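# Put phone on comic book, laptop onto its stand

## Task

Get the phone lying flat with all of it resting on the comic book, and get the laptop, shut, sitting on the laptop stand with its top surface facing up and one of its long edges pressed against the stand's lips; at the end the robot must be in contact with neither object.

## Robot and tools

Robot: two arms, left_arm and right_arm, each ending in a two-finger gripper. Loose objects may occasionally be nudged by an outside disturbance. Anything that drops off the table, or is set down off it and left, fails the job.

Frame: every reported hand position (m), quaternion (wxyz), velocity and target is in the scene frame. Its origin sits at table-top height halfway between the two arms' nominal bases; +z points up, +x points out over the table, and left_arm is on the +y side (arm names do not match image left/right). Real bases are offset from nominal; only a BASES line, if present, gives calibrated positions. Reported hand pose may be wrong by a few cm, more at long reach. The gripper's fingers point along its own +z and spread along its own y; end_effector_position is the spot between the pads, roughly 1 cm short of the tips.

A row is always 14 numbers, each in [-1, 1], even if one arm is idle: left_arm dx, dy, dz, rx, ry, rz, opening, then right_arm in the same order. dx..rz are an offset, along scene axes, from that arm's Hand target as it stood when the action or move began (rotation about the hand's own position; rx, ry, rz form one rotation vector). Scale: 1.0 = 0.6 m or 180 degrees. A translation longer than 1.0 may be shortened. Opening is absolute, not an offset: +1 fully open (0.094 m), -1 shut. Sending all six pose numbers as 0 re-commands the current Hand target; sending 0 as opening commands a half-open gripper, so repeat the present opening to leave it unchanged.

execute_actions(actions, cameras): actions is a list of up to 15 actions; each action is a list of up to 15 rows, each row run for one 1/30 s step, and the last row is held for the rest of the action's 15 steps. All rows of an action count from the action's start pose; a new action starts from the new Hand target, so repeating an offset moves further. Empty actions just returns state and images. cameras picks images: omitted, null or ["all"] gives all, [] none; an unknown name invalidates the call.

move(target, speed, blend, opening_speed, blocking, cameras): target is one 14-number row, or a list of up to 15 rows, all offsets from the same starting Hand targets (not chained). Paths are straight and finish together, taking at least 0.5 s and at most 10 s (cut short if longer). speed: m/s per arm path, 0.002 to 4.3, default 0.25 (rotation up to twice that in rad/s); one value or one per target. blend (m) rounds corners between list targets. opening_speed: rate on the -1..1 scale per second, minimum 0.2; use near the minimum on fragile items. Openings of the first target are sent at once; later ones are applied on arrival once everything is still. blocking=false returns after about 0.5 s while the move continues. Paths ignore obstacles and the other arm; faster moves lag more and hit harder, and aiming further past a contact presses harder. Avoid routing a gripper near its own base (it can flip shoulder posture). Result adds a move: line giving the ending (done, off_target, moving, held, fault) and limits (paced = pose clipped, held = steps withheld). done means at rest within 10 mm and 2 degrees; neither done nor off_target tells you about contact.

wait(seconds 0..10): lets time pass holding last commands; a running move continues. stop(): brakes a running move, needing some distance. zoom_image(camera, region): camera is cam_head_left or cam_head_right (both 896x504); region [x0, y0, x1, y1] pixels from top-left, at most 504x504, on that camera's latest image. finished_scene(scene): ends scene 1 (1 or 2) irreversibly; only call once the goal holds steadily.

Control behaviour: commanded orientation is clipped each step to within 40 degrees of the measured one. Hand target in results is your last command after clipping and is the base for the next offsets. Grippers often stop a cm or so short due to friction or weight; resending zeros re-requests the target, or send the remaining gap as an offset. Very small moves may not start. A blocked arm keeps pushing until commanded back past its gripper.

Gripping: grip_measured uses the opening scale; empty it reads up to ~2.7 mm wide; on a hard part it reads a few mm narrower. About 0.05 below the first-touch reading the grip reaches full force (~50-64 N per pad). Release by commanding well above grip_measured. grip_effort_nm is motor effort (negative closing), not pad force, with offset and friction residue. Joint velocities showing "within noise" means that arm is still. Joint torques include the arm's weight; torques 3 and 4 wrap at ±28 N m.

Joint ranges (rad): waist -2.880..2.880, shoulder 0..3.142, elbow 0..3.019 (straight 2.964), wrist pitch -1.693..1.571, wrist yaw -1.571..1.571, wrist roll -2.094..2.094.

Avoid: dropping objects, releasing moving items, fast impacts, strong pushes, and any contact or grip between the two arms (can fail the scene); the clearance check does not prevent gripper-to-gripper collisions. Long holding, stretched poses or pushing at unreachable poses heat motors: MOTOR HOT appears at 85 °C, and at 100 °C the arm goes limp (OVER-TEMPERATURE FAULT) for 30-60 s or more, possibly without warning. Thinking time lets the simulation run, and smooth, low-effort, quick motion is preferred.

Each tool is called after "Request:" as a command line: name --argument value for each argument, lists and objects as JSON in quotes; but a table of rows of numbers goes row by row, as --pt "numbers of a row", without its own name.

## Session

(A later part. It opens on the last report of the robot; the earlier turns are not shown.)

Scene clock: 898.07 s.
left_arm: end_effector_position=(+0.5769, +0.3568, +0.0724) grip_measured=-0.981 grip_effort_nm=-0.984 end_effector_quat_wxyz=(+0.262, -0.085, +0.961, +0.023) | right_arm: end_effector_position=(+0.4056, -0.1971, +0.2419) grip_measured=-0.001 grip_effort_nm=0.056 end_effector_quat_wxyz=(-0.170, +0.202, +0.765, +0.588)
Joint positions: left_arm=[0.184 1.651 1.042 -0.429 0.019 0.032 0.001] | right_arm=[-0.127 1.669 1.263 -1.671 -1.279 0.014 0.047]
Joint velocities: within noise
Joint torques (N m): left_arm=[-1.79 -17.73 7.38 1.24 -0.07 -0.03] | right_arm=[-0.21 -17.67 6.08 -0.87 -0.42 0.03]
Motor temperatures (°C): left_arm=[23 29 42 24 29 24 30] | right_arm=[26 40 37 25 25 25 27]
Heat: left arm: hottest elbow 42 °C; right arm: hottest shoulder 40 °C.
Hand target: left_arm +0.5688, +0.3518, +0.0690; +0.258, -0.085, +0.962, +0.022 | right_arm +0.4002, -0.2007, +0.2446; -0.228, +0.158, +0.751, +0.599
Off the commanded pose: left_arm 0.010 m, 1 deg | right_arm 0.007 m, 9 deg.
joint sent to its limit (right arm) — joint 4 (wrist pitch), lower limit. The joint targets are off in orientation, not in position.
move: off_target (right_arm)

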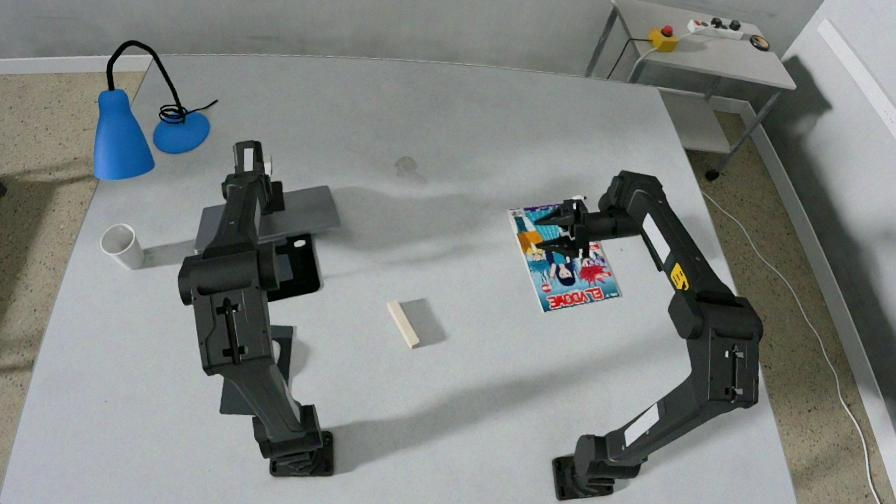

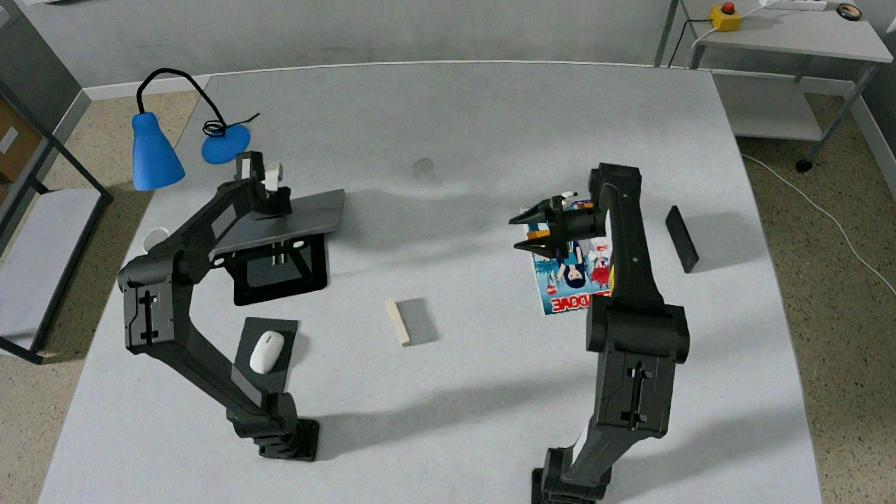

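Request:
move --pt "0.0 0.0 0.12 0 0 0 -1 0 0 0 0 0 0 0.0" --pt "0.18 0.02 0.1 0 0 0 -1 0 0 0 0 0 0 0.0" --pt "0.19 0.02 -0.045 0 0 0 -1 0 0 0 0 0 0 0.0" --speed 0.1

Request:
zoom_image --camera "cam_head_left" --region '[150, 110, 350, 270]'

Request:
zoom_image --camera "cam_head_right" --region '[160, 110, 360, 270]'

Scene clock: 922.27 s.
left_arm: end_effector_position=(+0.6745, +0.3721, +0.0413) grip_measured=-0.981 grip_effort_nm=-0.984 end_effector_quat_wxyz=(+0.249, -0.088, +0.964, +0.023) | right_arm: end_effector_position=(+0.4056, -0.1971, +0.2419) grip_measured=-0.001 grip_effort_nm=0.061 end_effector_quat_wxyz=(-0.170, +0.202, +0.765, +0.588)
Joint positions: left_arm=[0.173 1.922 1.352 -0.494 0.01 0.016 0.001] | right_arm=[-0.127 1.669 1.263 -1.671 -1.279 0.014 0.047]
Joint velocities: within noise
Joint torques (N m): left_arm=[-3.49 -20.25 10.44 2 -0.14 0.02] | right_arm=[-0.09 -17.61 6.08 -0.9 -0.43 0.04]
Motor temperatures (°C): left_arm=[22 28 40 24 29 24 30] | right_arm=[26 39 36 25 25 25 27]
Heat: left arm: hottest elbow 40 °C; right arm: hottest shoulder 39 °C.
Hand target: left_arm +0.6827, +0.3640, +0.0420; +0.258, -0.085, +0.962, +0.022 | right_arm +0.4002, -0.2007, +0.2446; -0.228, +0.158, +0.751, +0.599
Off the commanded pose: left_arm 0.012 m, 1 deg | right_arm 0.007 m, 9 deg.
joint sent to its limit (right arm) — joint 4 (wrist pitch), lower limit. The joint targets are off in orientation, not in position.
move: off_target (left_arm, right_arm)

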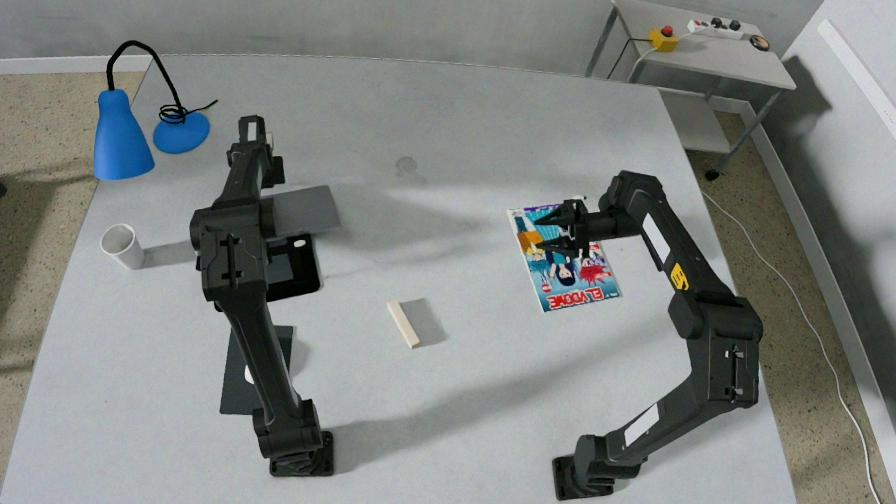

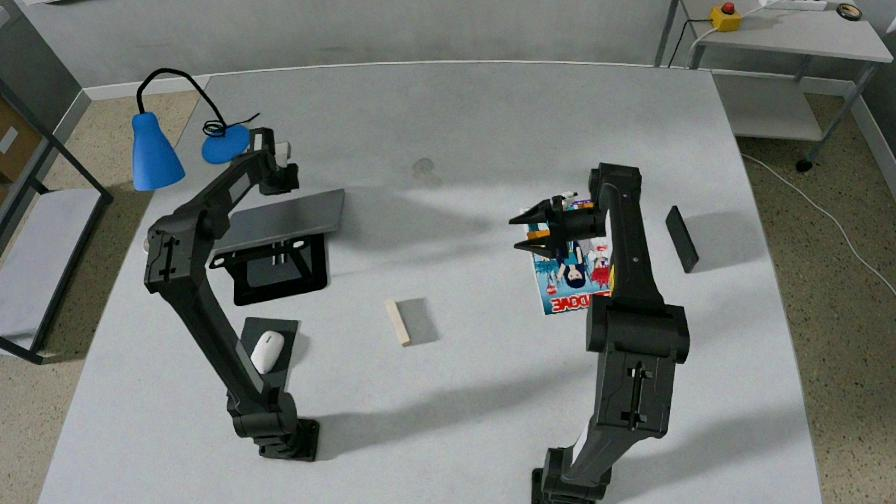

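Scaled by 2.520.

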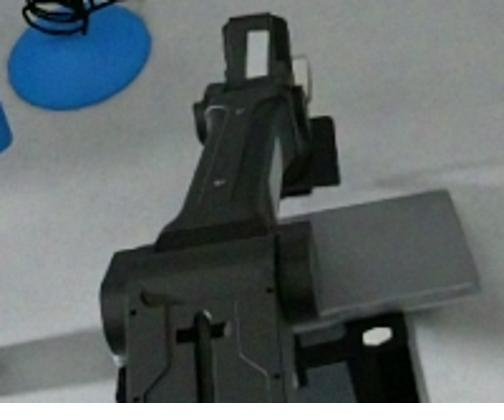

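Scaled by 2.520.

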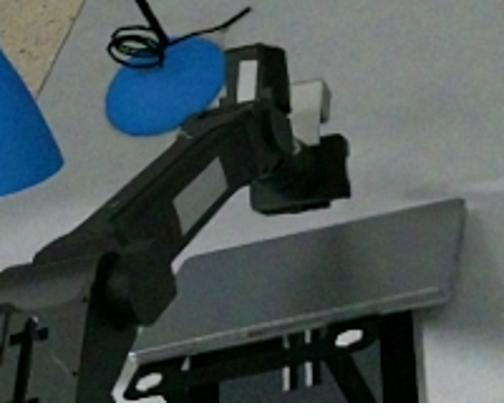

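Request:
move --pt "-0.07 -0.005 0.0 0 0 0 -1 0 0 0 0 0 0 0.0" --speed 0.05 --cameras '[]'

Request:
move --pt "-0.03 -0.005 0.0 0 0 0 -1 0 0 0 0 0 0 0.0" --speed 0.05

Request:
zoom_image --camera "cam_head_left" --region '[150, 110, 350, 270]'

Request:
zoom_image --camera "cam_head_right" --region '[160, 110, 360, 270]'

Scene clock: 927.37 s.
left_arm: end_effector_position=(+0.6431, +0.3656, +0.0348) grip_measured=-0.981 grip_effort_nm=-0.984 end_effector_quat_wxyz=(+0.251, -0.088, +0.964, +0.023) | right_arm: end_effector_position=(+0.4056, -0.1971, +0.2419) grip_measured=-0.001 grip_effort_nm=0.056 end_effector_quat_wxyz=(-0.170, +0.202, +0.765, +0.588)
Joint positions: left_arm=[0.173 1.862 1.235 -0.435 0.01 0.016 0.001] | right_arm=[-0.127 1.669 1.263 -1.671 -1.279 0.014 0.047]
Joint velocities: within noise
Joint torques (N m): left_arm=[-2.49 -21.19 7.9 1.33 0 -0.04] | right_arm=[-0.21 -17.55 6.09 -0.87 -0.43 0.03]
Motor temperatures (°C): left_arm=[22 28 40 24 29 24 30] | right_arm=[26 39 36 25 25 25 27]
Heat: left arm: hottest elbow 40 °C; right arm: hottest shoulder 39 °C.
Hand target: left_arm +0.6407, +0.3610, +0.0419; +0.258, -0.085, +0.962, +0.022 | right_arm +0.4002, -0.2007, +0.2446; -0.228, +0.158, +0.751, +0.599
Off the commanded pose: left_arm 0.009 m, 1 deg | right_arm 0.007 m, 9 deg.
joint sent to its limit (right arm) — joint 4 (wrist pitch), lower limit. The joint targets are off in orientation, not in position.
move: off_target (right_arm)
No camera images: "cameras" was empty.

Scene clock: 928.27 s.
left_arm: end_effector_position=(+0.6301, +0.3630, +0.0431) grip_measured=-0.981 grip_effort_nm=-0.984 end_effector_quat_wxyz=(+0.261, -0.088, +0.961, +0.024) | right_arm: end_effector_position=(+0.4056, -0.1971, +0.2419) grip_measured=-0.001 grip_effort_nm=0.056 end_effector_quat_wxyz=(-0.170, +0.202, +0.765, +0.588)
Joint positions: left_arm=[0.173 1.815 1.181 -0.408 0.01 0.016 0.001] | right_arm=[-0.127 1.669 1.263 -1.671 -1.279 0.014 0.047]
Joint velocities: within noise
Joint torques (N m): left_arm=[-2.61 -19.78 7.23 1.46 0.09 0.07] | right_arm=[-0.09 -17.55 6.09 -0.87 -0.42 0.03]
Motor temperatures (°C): left_arm=[22 28 40 24 29 24 30] | right_arm=[26 39 36 25 25 25 27]
Heat: left arm: hottest elbow 40 °C; right arm: hottest shoulder 39 °C.
Hand target: left_arm +0.6228, +0.3581, +0.0420; +0.258, -0.085, +0.962, +0.022 | right_arm +0.4002, -0.2007, +0.2446; -0.228, +0.158, +0.751, +0.599
Off the commanded pose: left_arm 0.009 m, 0 deg | right_arm 0.007 m, 9 deg.
joint sent to its limit (right arm) — joint 4 (wrist pitch), lower limit. The joint targets are off in orientation, not in position.
move: off_target (right_arm)

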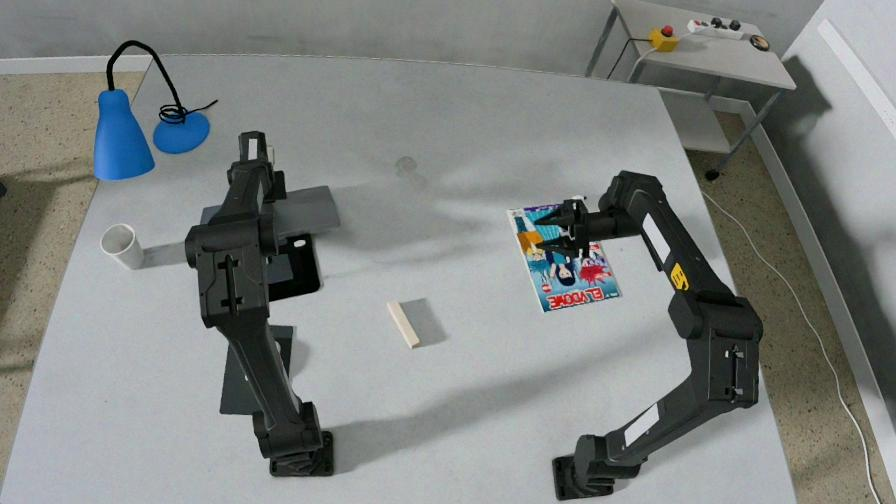

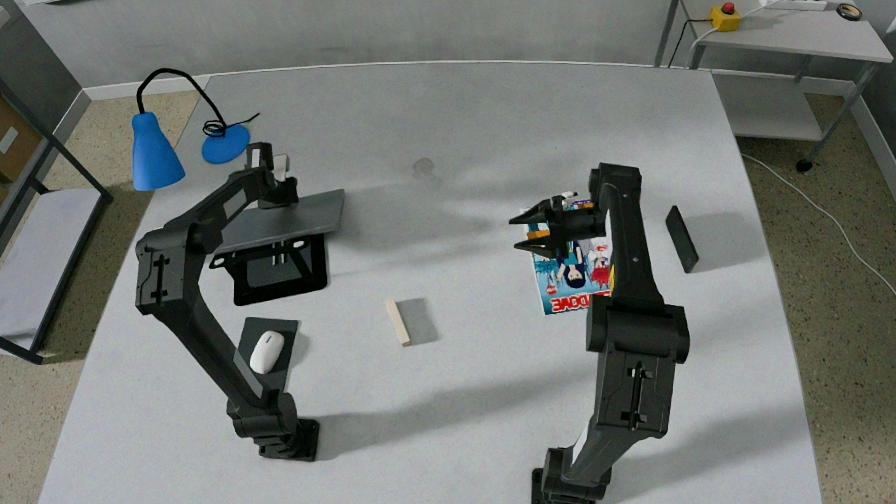

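Scaled by 2.520.

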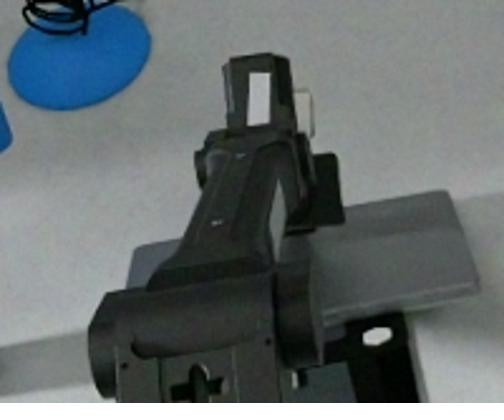

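Scaled by 2.520.

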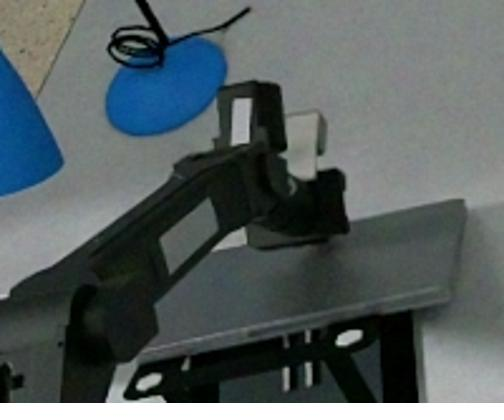

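Request:
move --pt "0.03 0.0 0.05 0 0 0 -1 0 0 0 0 0 0 0.0" --pt "0.0 0.0 0.3 0 0 0 -1 0 0 0 0 0 0 0.0" --pt "-0.4 0.3 0.3 0 0 0 -1 0 0 0 0 0 0 0.0" --speed '[0.05,0.15,0.2]'

Request:
zoom_image --camera "cam_head_left" --region '[190, 170, 270, 230]'

Request:
zoom_image --camera "cam_head_left" --region '[260, 165, 350, 230]'

Request:
zoom_image --camera "cam_head_right" --region '[205, 170, 285, 230]'

Request:
zoom_image --camera "cam_head_right" --region '[275, 170, 355, 230]'

Request:
zoom_image --camera "cam_head_left" --region '[180, 160, 350, 320]'

Request:
zoom_image --camera "cam_head_right" --region '[190, 160, 360, 320]'

Scene clock: 943.70 s.
left_arm: end_effector_position=(+0.3897, +0.5392, +0.2179) grip_measured=-0.981 grip_effort_nm=-0.979 end_effector_quat_wxyz=(+0.257, -0.085, +0.962, +0.020) | right_arm: end_effector_position=(+0.4056, -0.1971, +0.2419) grip_measured=-0.001 grip_effort_nm=0.066 end_effector_quat_wxyz=(-0.170, +0.202, +0.765, +0.588)
Joint positions: left_arm=[0.772 1.308 1.098 -0.927 0.299 0.557 0.001] | right_arm=[-0.127 1.669 1.263 -1.671 -1.279 0.014 0.047]
Joint velocities: within noise
Joint torques (N m): left_arm=[-0.91 -13.68 10.17 0.51 0.29 0.09] | right_arm=[-0.21 -17.55 6.08 -0.88 -0.42 0.04]
Motor temperatures (°C): left_arm=[22 28 39 24 28 24 30] | right_arm=[26 39 36 25 25 25 27]
Heat: left arm: hottest elbow 39 °C; right arm: hottest shoulder 39 °C.
Hand target: left_arm +0.3828, +0.5379, +0.2219; +0.258, -0.085, +0.962, +0.022 | right_arm +0.4002, -0.2007, +0.2446; -0.228, +0.158, +0.751, +0.599
Off the commanded pose: left_arm 0.008 m, 0 deg | right_arm 0.007 m, 9 deg.
joint sent to its limit (right arm) — joint 4 (wrist pitch), lower limit. The joint targets are off in orientation, not in position.
move: off_target (right_arm)

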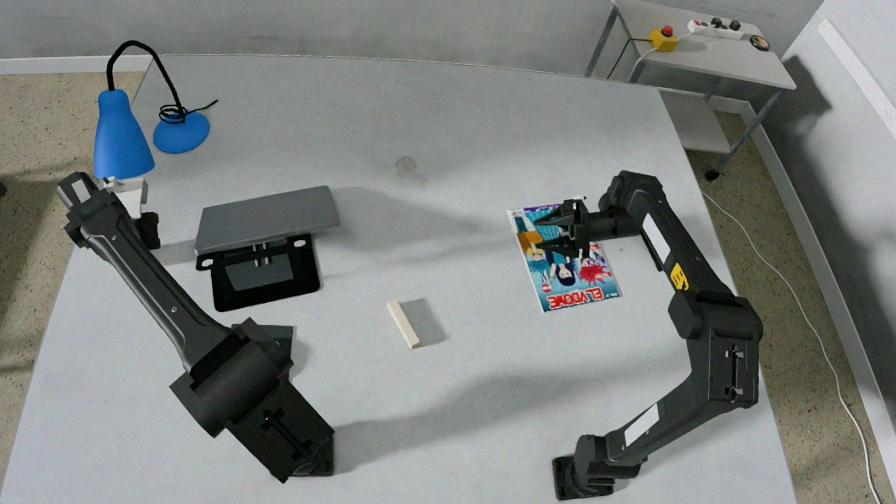

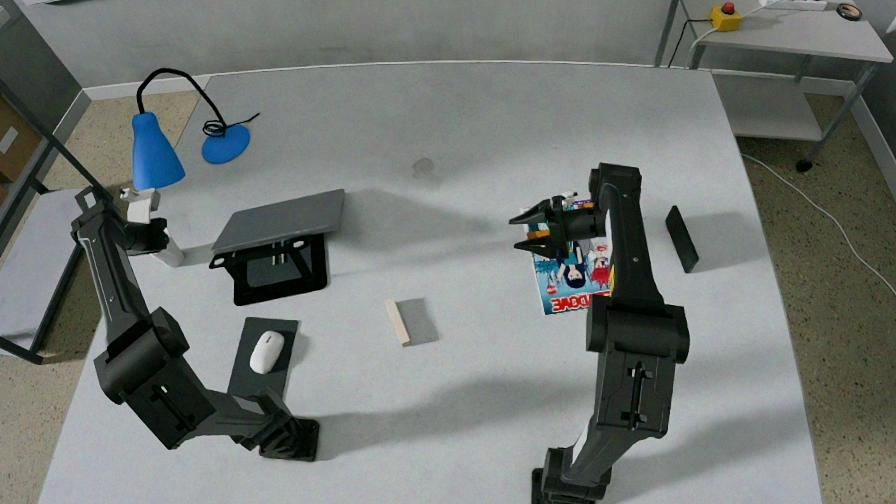

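Scaled by 6.300.

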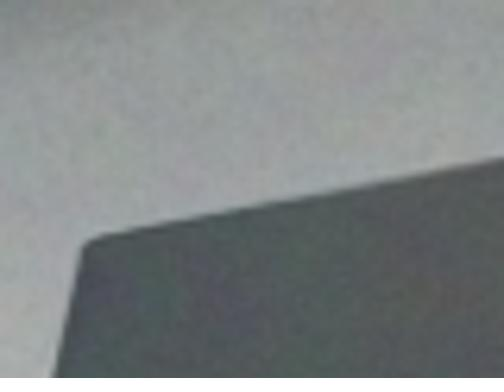

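Scaled by 5.600.

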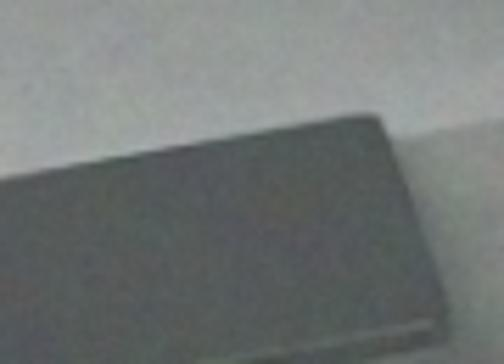

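Scaled by 6.300.

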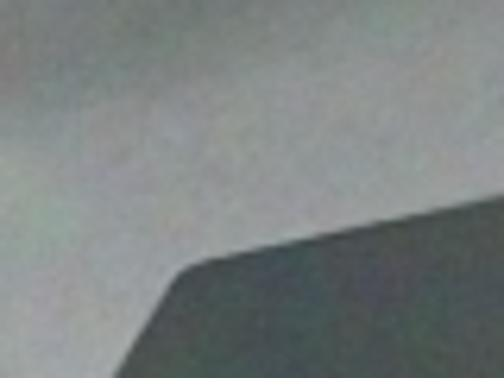

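Scaled by 6.300.

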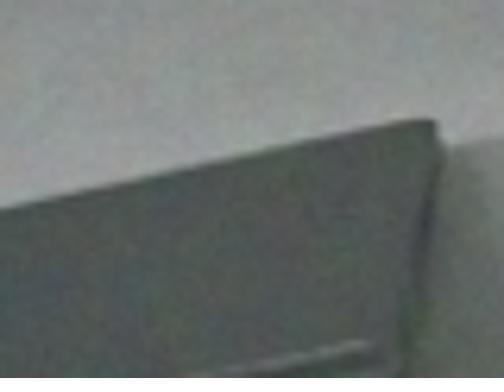

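Scaled by 2.965.

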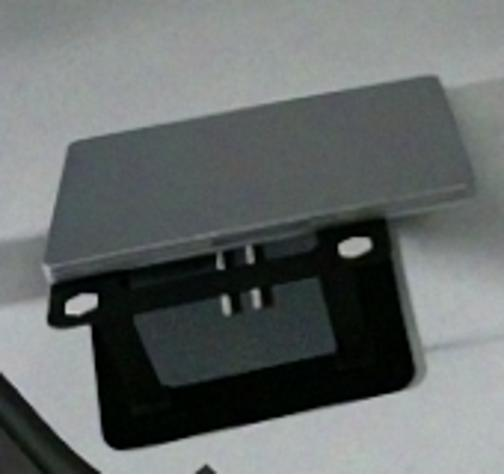

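Scaled by 2.965.

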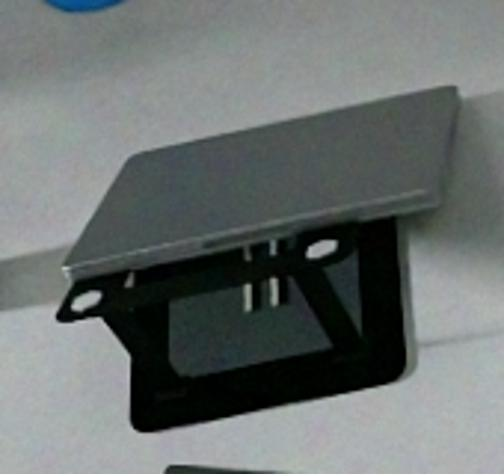

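Request:
move --pt "0.0 -0.321 0.0 0 0 0 -1 0 0 0 0 0 0 0.0" --pt "0.0 -0.321 -0.12 0 0 0 -1 0 0 0 0 0 0 0.0" --pt "0.04 -0.321 -0.12 0 0 0 -1 0 0 0 0 0 0 0.0" --speed '[0.15,0.1,0.04]'

Request:
zoom_image --camera "cam_head_left" --region '[180, 160, 350, 320]'

Request:
zoom_image --camera "cam_head_right" --region '[190, 160, 360, 320]'

Scene clock: 962.20 s.
left_arm: end_effector_position=(+0.3814, +0.3486, +0.1535) grip_measured=-0.981 grip_effort_nm=-0.984 end_effector_quat_wxyz=(+0.252, -0.094, +0.963, +0.027) | right_arm: end_effector_position=(+0.4056, -0.1971, +0.2419) grip_measured=-0.001 grip_effort_nm=0.061 end_effector_quat_wxyz=(-0.170, +0.202, +0.765, +0.588)
Joint positions: left_arm=[0.292 1.028 0.703 -0.736 0.057 0.111 0.001] | right_arm=[-0.127 1.669 1.263 -1.671 -1.279 0.014 0.047]
Joint velocities: within noise
Joint torques (N m): left_arm=[-3.14 -1.96 13.63 2.88 0.11 -0.07] | right_arm=[-0.15 -17.67 6.08 -0.88 -0.42 0.03]
Motor temperatures (°C): left_arm=[22 28 39 24 28 24 30] | right_arm=[26 39 36 25 25 24 26]
Heat: left arm: hottest elbow 39 °C; right arm: hottest shoulder 39 °C.
Hand target: left_arm +0.4068, +0.3454, +0.1498; +0.258, -0.085, +0.962, +0.022 | right_arm +0.4002, -0.2007, +0.2446; -0.228, +0.158, +0.751, +0.599
Off the commanded pose: left_arm 0.026 m, 1 deg | right_arm 0.007 m, 9 deg.
joint sent to its limit (right arm) — joint 4 (wrist pitch), lower limit. The joint targets are off in orientation, not in position.
move: off_target (left_arm, right_arm)

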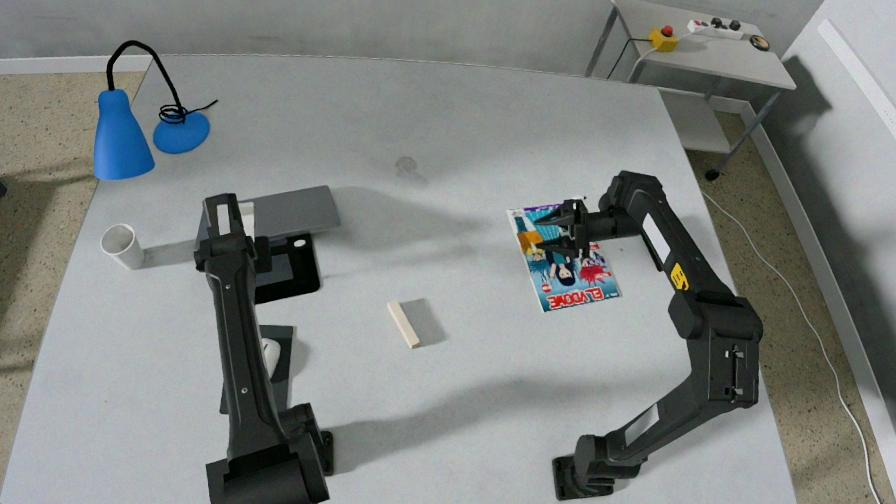

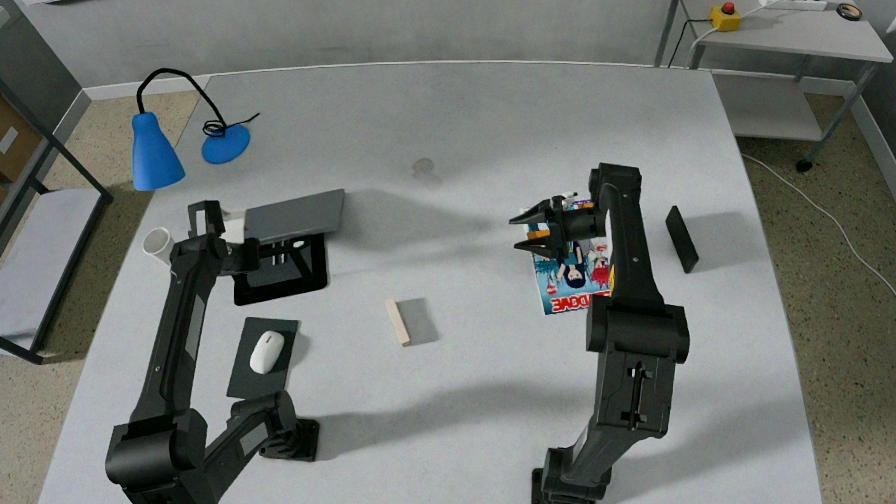

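Scaled by 2.965.

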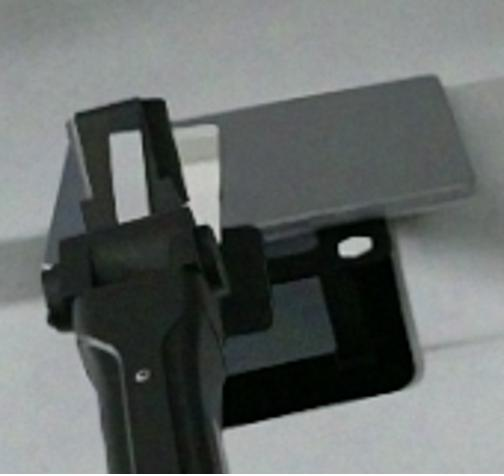

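Scaled by 2.965.

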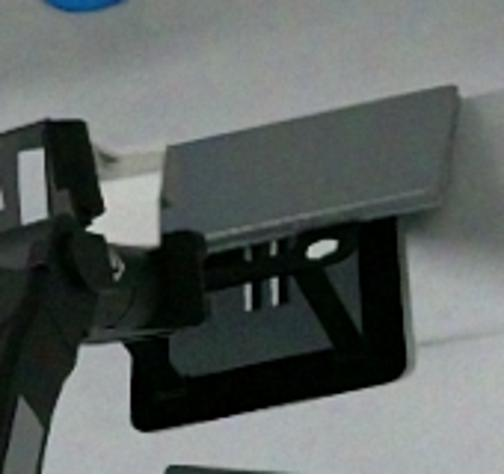

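Request:
move --pt "0.08 0.01 0.0 0 0 0 -1 0 0 0 0 0 0 0.0" --speed 0.04

Request:
zoom_image --camera "cam_head_left" --region '[180, 160, 350, 320]'

Request:
zoom_image --camera "cam_head_right" --region '[190, 160, 360, 320]'

Scene clock: 967.00 s.
left_arm: end_effector_position=(+0.4225, +0.3525, +0.1549) grip_measured=-0.981 grip_effort_nm=-0.979 end_effector_quat_wxyz=(+0.249, -0.093, +0.964, +0.025) | right_arm: end_effector_position=(+0.4056, -0.1971, +0.2419) grip_measured=-0.001 grip_effort_nm=0.061 end_effector_quat_wxyz=(-0.170, +0.202, +0.765, +0.588)
Joint positions: left_arm=[0.266 1.154 0.795 -0.708 0.048 0.089 0.001] | right_arm=[-0.127 1.669 1.263 -1.671 -1.279 0.014 0.047]
Joint velocities: within noise
Joint torques (N m): left_arm=[-3.55 -2.55 14.46 3.08 0.07 -0.06] | right_arm=[-0.09 -17.73 6.08 -0.88 -0.41 0.03]
Motor temperatures (°C): left_arm=[22 28 40 24 28 24 30] | right_arm=[26 38 36 25 25 24 26]
Heat: left arm: hottest elbow 40 °C; right arm: hottest shoulder 38 °C.
Hand target: left_arm +0.4548, +0.3515, +0.1500; +0.258, -0.085, +0.962, +0.022 | right_arm +0.4002, -0.2007, +0.2446; -0.228, +0.158, +0.751, +0.599
Off the commanded pose: left_arm 0.033 m, 1 deg | right_arm 0.007 m, 9 deg.
joint sent to its limit (right arm) — joint 4 (wrist pitch), lower limit. The joint targets are off in orientation, not in position.
move: off_target (left_arm, right_arm)

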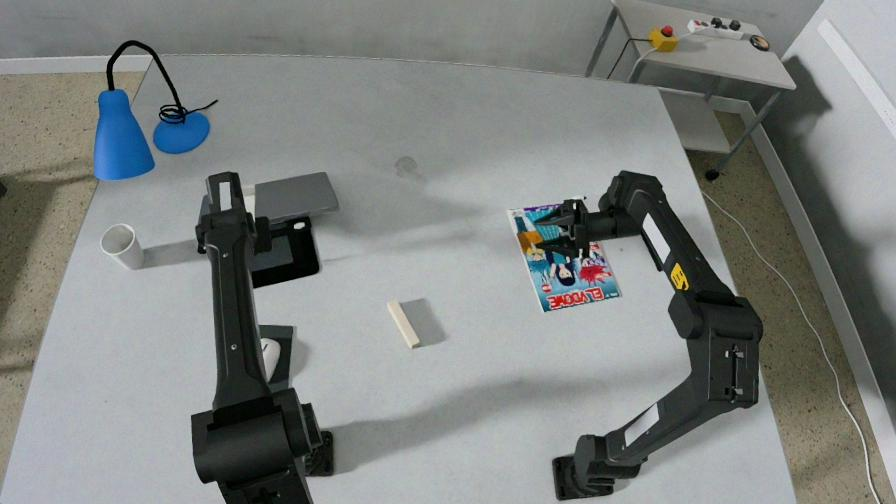

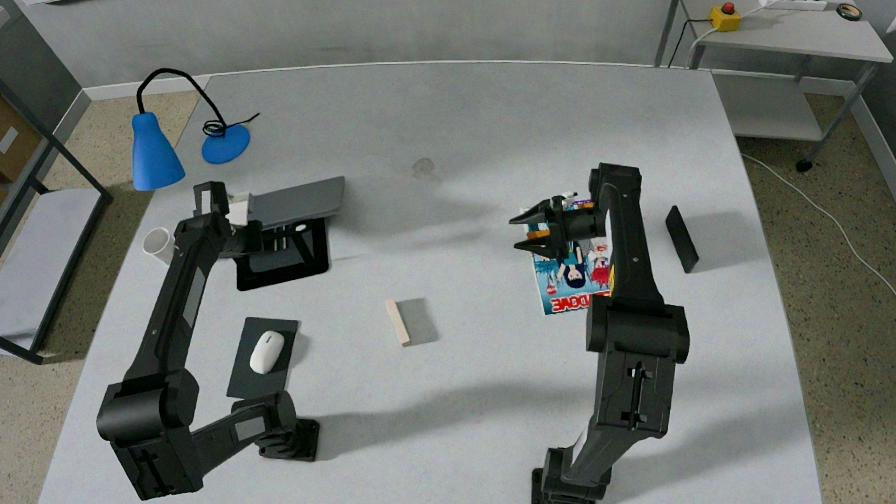

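Scaled by 2.965.

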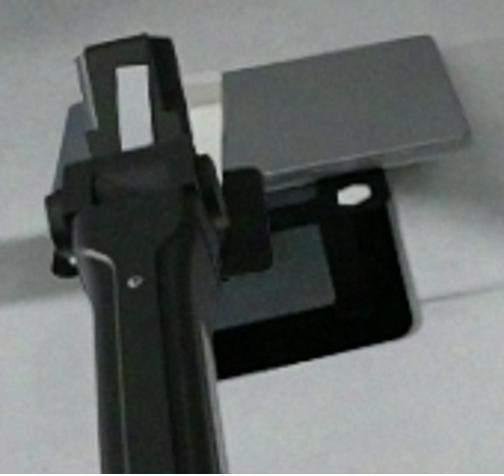

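Scaled by 2.965.

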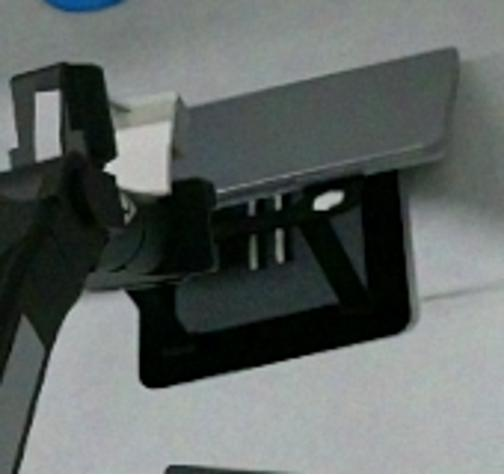

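Request:
move --pt "-0.12 -0.02 0.02 0 0 0 -1 0 0 0 0 0 0 0.0" --pt "-0.12 0.2 0.1 0 0 0 -1 0 0 0 0 0 0 0.0" --speed 0.12

Request:
zoom_image --camera "cam_head_left" --region '[180, 150, 350, 310]'

Request:
zoom_image --camera "cam_head_right" --region '[190, 150, 360, 310]'

Scene clock: 977.57 s.
left_arm: end_effector_position=(+0.3666, +0.4532, +0.1800) grip_measured=-0.981 grip_effort_nm=-0.979 end_effector_quat_wxyz=(+0.236, -0.088, +0.968, +0.007) | right_arm: end_effector_position=(+0.4056, -0.1971, +0.2419) grip_measured=-0.001 grip_effort_nm=0.056 end_effector_quat_wxyz=(-0.170, +0.202, +0.765, +0.588)
Joint positions: left_arm=[0.636 1.15 0.875 -0.88 0.24 0.432 0.001] | right_arm=[-0.127 1.669 1.263 -1.671 -1.279 0.014 0.047]
Joint velocities: within noise
Joint torques (N m): left_arm=[-0.26 -8.76 17.94 0.62 0.29 0.09] | right_arm=[-0.21 -17.61 6.09 -0.87 -0.42 0.03]
Motor temperatures (°C): left_arm=[22 28 40 24 28 24 30] | right_arm=[26 38 35 25 25 24 26]
Heat: left arm: hottest elbow 40 °C; right arm: hottest shoulder 38 °C.
Hand target: left_arm +0.3829, +0.4714, +0.2100; +0.258, -0.085, +0.962, +0.022 | right_arm +0.4002, -0.2007, +0.2446; -0.228, +0.158, +0.751, +0.599
Off the commanded pose: left_arm 0.039 m, 3 deg | right_arm 0.007 m, 9 deg.
joint sent to its limit (right arm) — joint 4 (wrist pitch), lower limit. The joint targets are off in orientation, not in position.
move: off_target (left_arm, right_arm)

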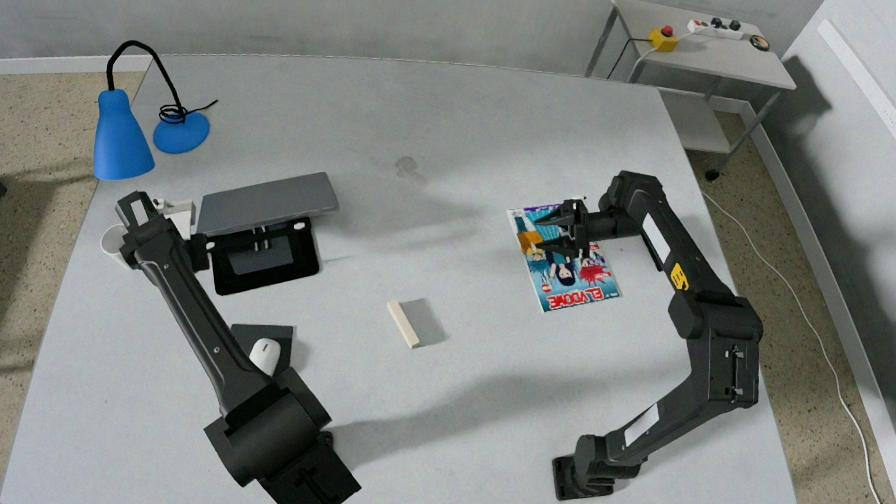

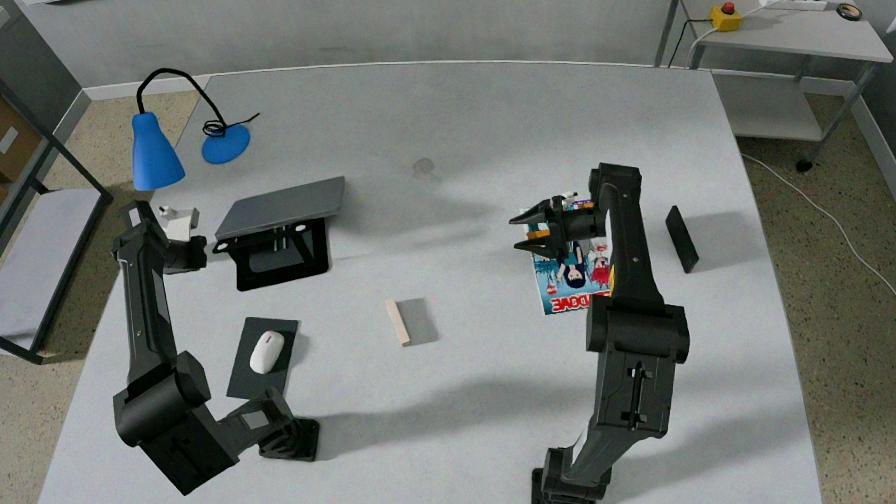

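Scaled by 2.965.

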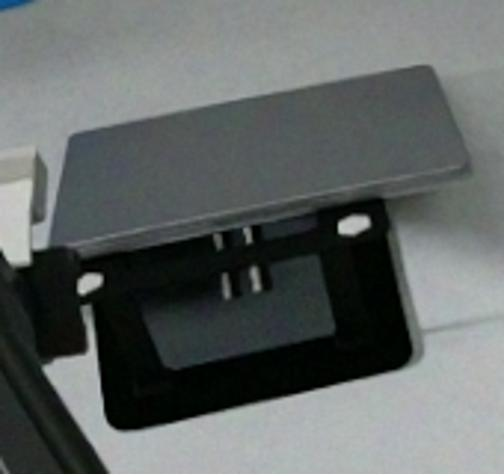

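Scaled by 2.965.

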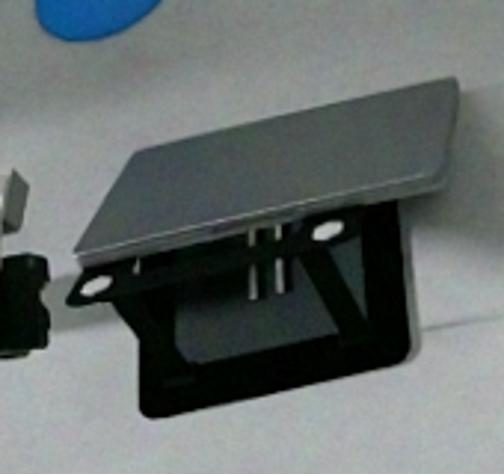

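Request:
move --pt "0.1 -0.24 0.05 0 0 0 -1 0 0 0 0 0 0 0.0" --pt "0.11 -0.24 -0.02 0 0 0 -1 0 0 0 0 0 0 0.0" --speed 0.12

Request:
zoom_image --camera "cam_head_left" --region '[180, 150, 350, 310]'

Request:
zoom_image --camera "cam_head_right" --region '[190, 150, 360, 310]'

Scene clock: 996.23 s.
left_arm: end_effector_position=(+0.4417, +0.3317, +0.1966) grip_measured=-0.981 grip_effort_nm=-0.979 end_effector_quat_wxyz=(+0.251, -0.088, +0.964, +0.022) | right_arm: end_effector_position=(+0.4056, -0.1971, +0.2419) grip_measured=-0.001 grip_effort_nm=0.051 end_effector_quat_wxyz=(-0.170, +0.202, +0.765, +0.588)
Joint positions: left_arm=[0.194 1.153 0.907 -0.816 0.021 0.035 0.001] | right_arm=[-0.127 1.669 1.263 -1.671 -1.279 0.014 0.047]
Joint velocities: within noise
Joint torques (N m): left_arm=[-3.43 -8.7 11.45 1.73 -0.19 -0.11] | right_arm=[-0.09 -17.67 6.09 -0.88 -0.42 0.03]
Motor temperatures (°C): left_arm=[22 27 46 24 28 24 30] | right_arm=[26 38 35 25 25 24 26]
Heat: left arm: hottest elbow 46 °C; right arm: hottest shoulder 38 °C.
Hand target: left_arm +0.4489, +0.3274, +0.1980; +0.258, -0.085, +0.962, +0.022 | right_arm +0.4002, -0.2007, +0.2446; -0.228, +0.158, +0.751, +0.599
Off the commanded pose: left_arm 0.008 m, 1 deg | right_arm 0.007 m, 9 deg.
joint sent to its limit (right arm) — joint 4 (wrist pitch), lower limit. The joint targets are off in orientation, not in position.
move: off_target (right_arm)

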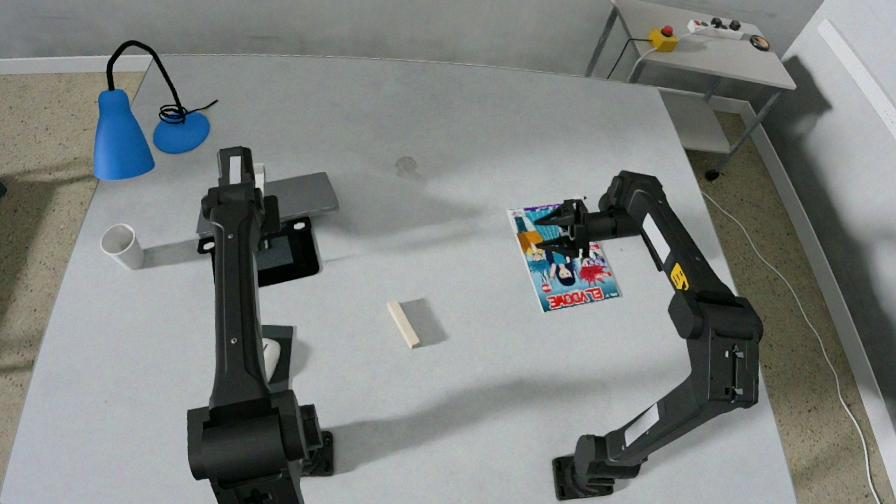

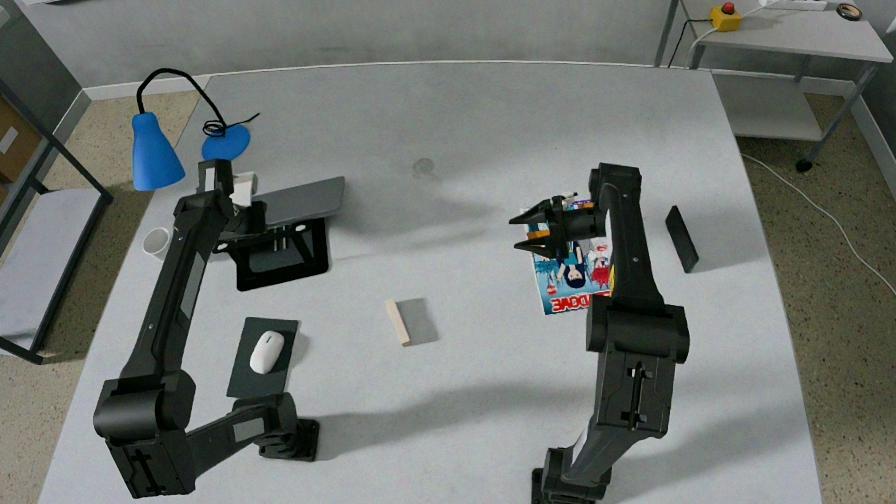

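Scaled by 2.965.

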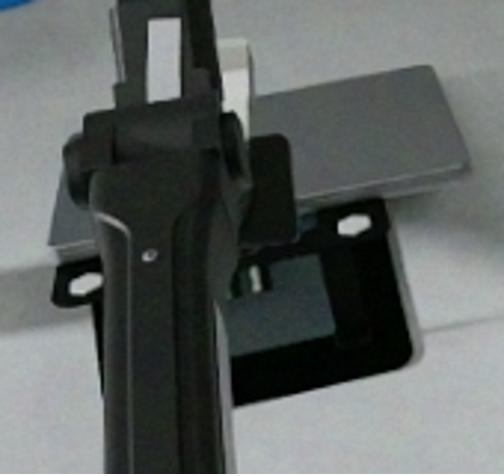

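Scaled by 2.965.

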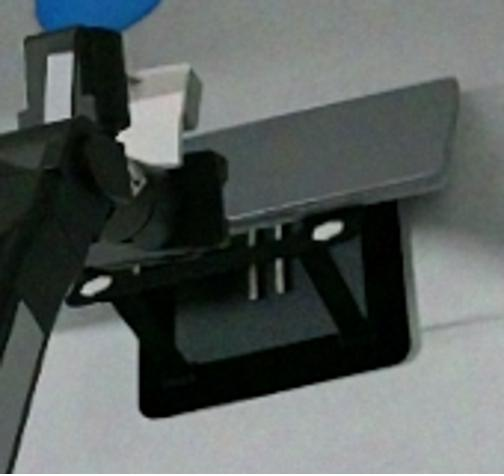

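Request:
move --pt "0.085 0.013 -0.12 0 0 0 -1 0 0 0 0 0 0 0.0" --speed 0.05

Request:
zoom_image --camera "cam_head_left" --region '[180, 150, 350, 310]'

Request:
zoom_image --camera "cam_head_right" --region '[190, 150, 360, 310]'

Scene clock: 1001.67 s.
left_arm: end_effector_position=(+0.4994, +0.3424, +0.1400) grip_measured=-0.981 grip_effort_nm=-0.984 end_effector_quat_wxyz=(+0.269, -0.088, +0.959, +0.025) | right_arm: end_effector_position=(+0.4056, -0.1971, +0.2419) grip_measured=-0.001 grip_effort_nm=0.056 end_effector_quat_wxyz=(-0.170, +0.202, +0.765, +0.588)
Joint positions: left_arm=[0.188 1.354 0.907 -0.577 0.017 0.029 0.001] | right_arm=[-0.127 1.669 1.263 -1.671 -1.279 0.014 0.047]
Joint velocities: within noise
Joint torques (N m): left_arm=[-2.43 -10.11 9.54 1.61 -0.11 -0.05] | right_arm=[-0.15 -17.67 6.08 -0.88 -0.42 0.03]
Motor temperatures (°C): left_arm=[22 27 45 24 28 24 30] | right_arm=[26 38 35 25 25 24 26]
Heat: left arm: hottest elbow 45 °C; right arm: hottest shoulder 38 °C.
Hand target: left_arm +0.4999, +0.3353, +0.1259; +0.258, -0.085, +0.962, +0.022 | right_arm +0.4002, -0.2007, +0.2446; -0.228, +0.158, +0.751, +0.599
Off the commanded pose: left_arm 0.016 m, 1 deg | right_arm 0.007 m, 9 deg.
joint sent to its limit (right arm) — joint 4 (wrist pitch), lower limit. The joint targets are off in orientation, not in position.
move: off_target (left_arm, right_arm)

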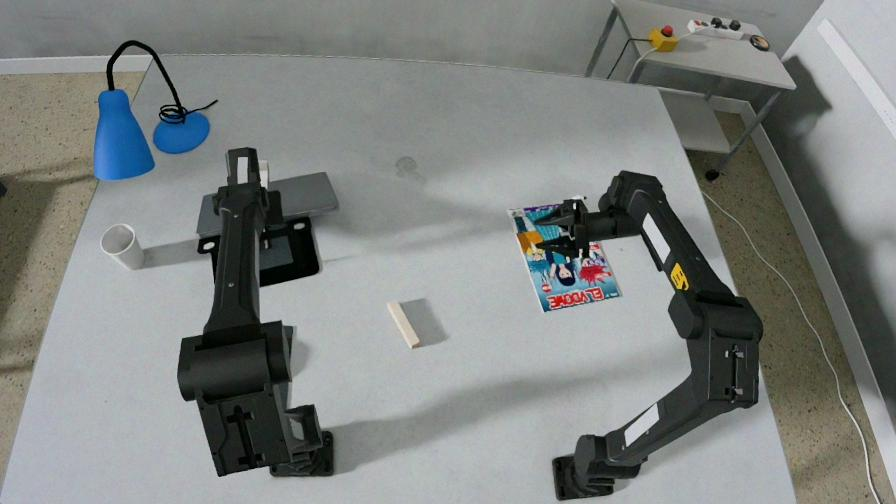

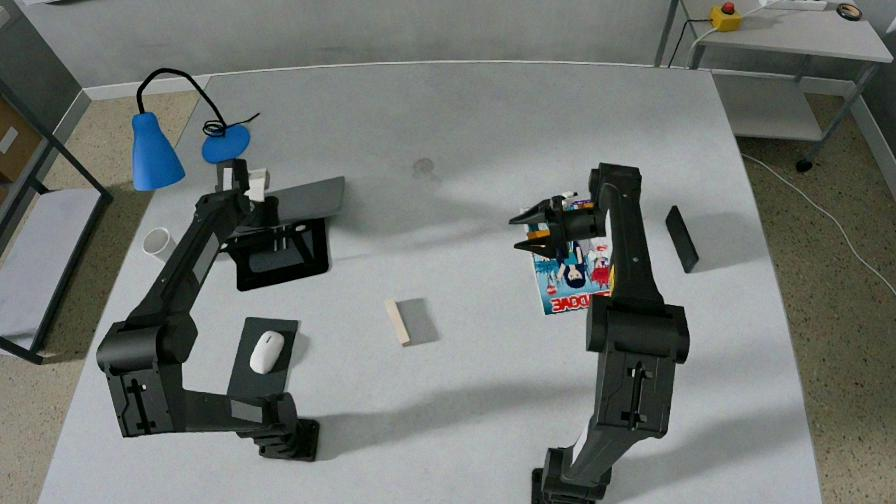

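Scaled by 2.965.

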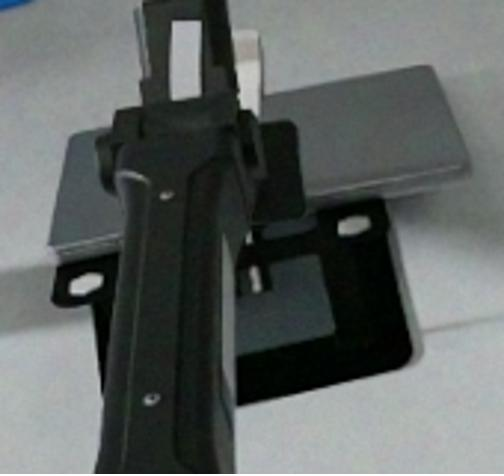

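Scaled by 2.965.

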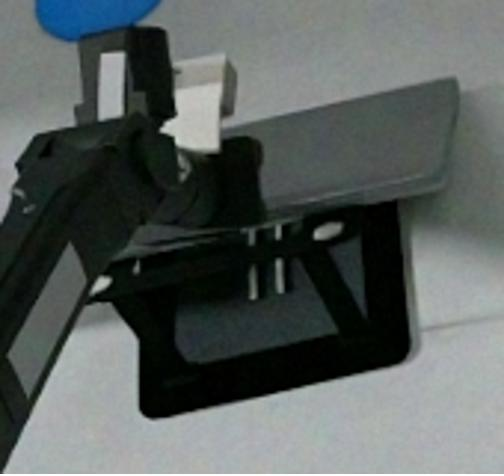

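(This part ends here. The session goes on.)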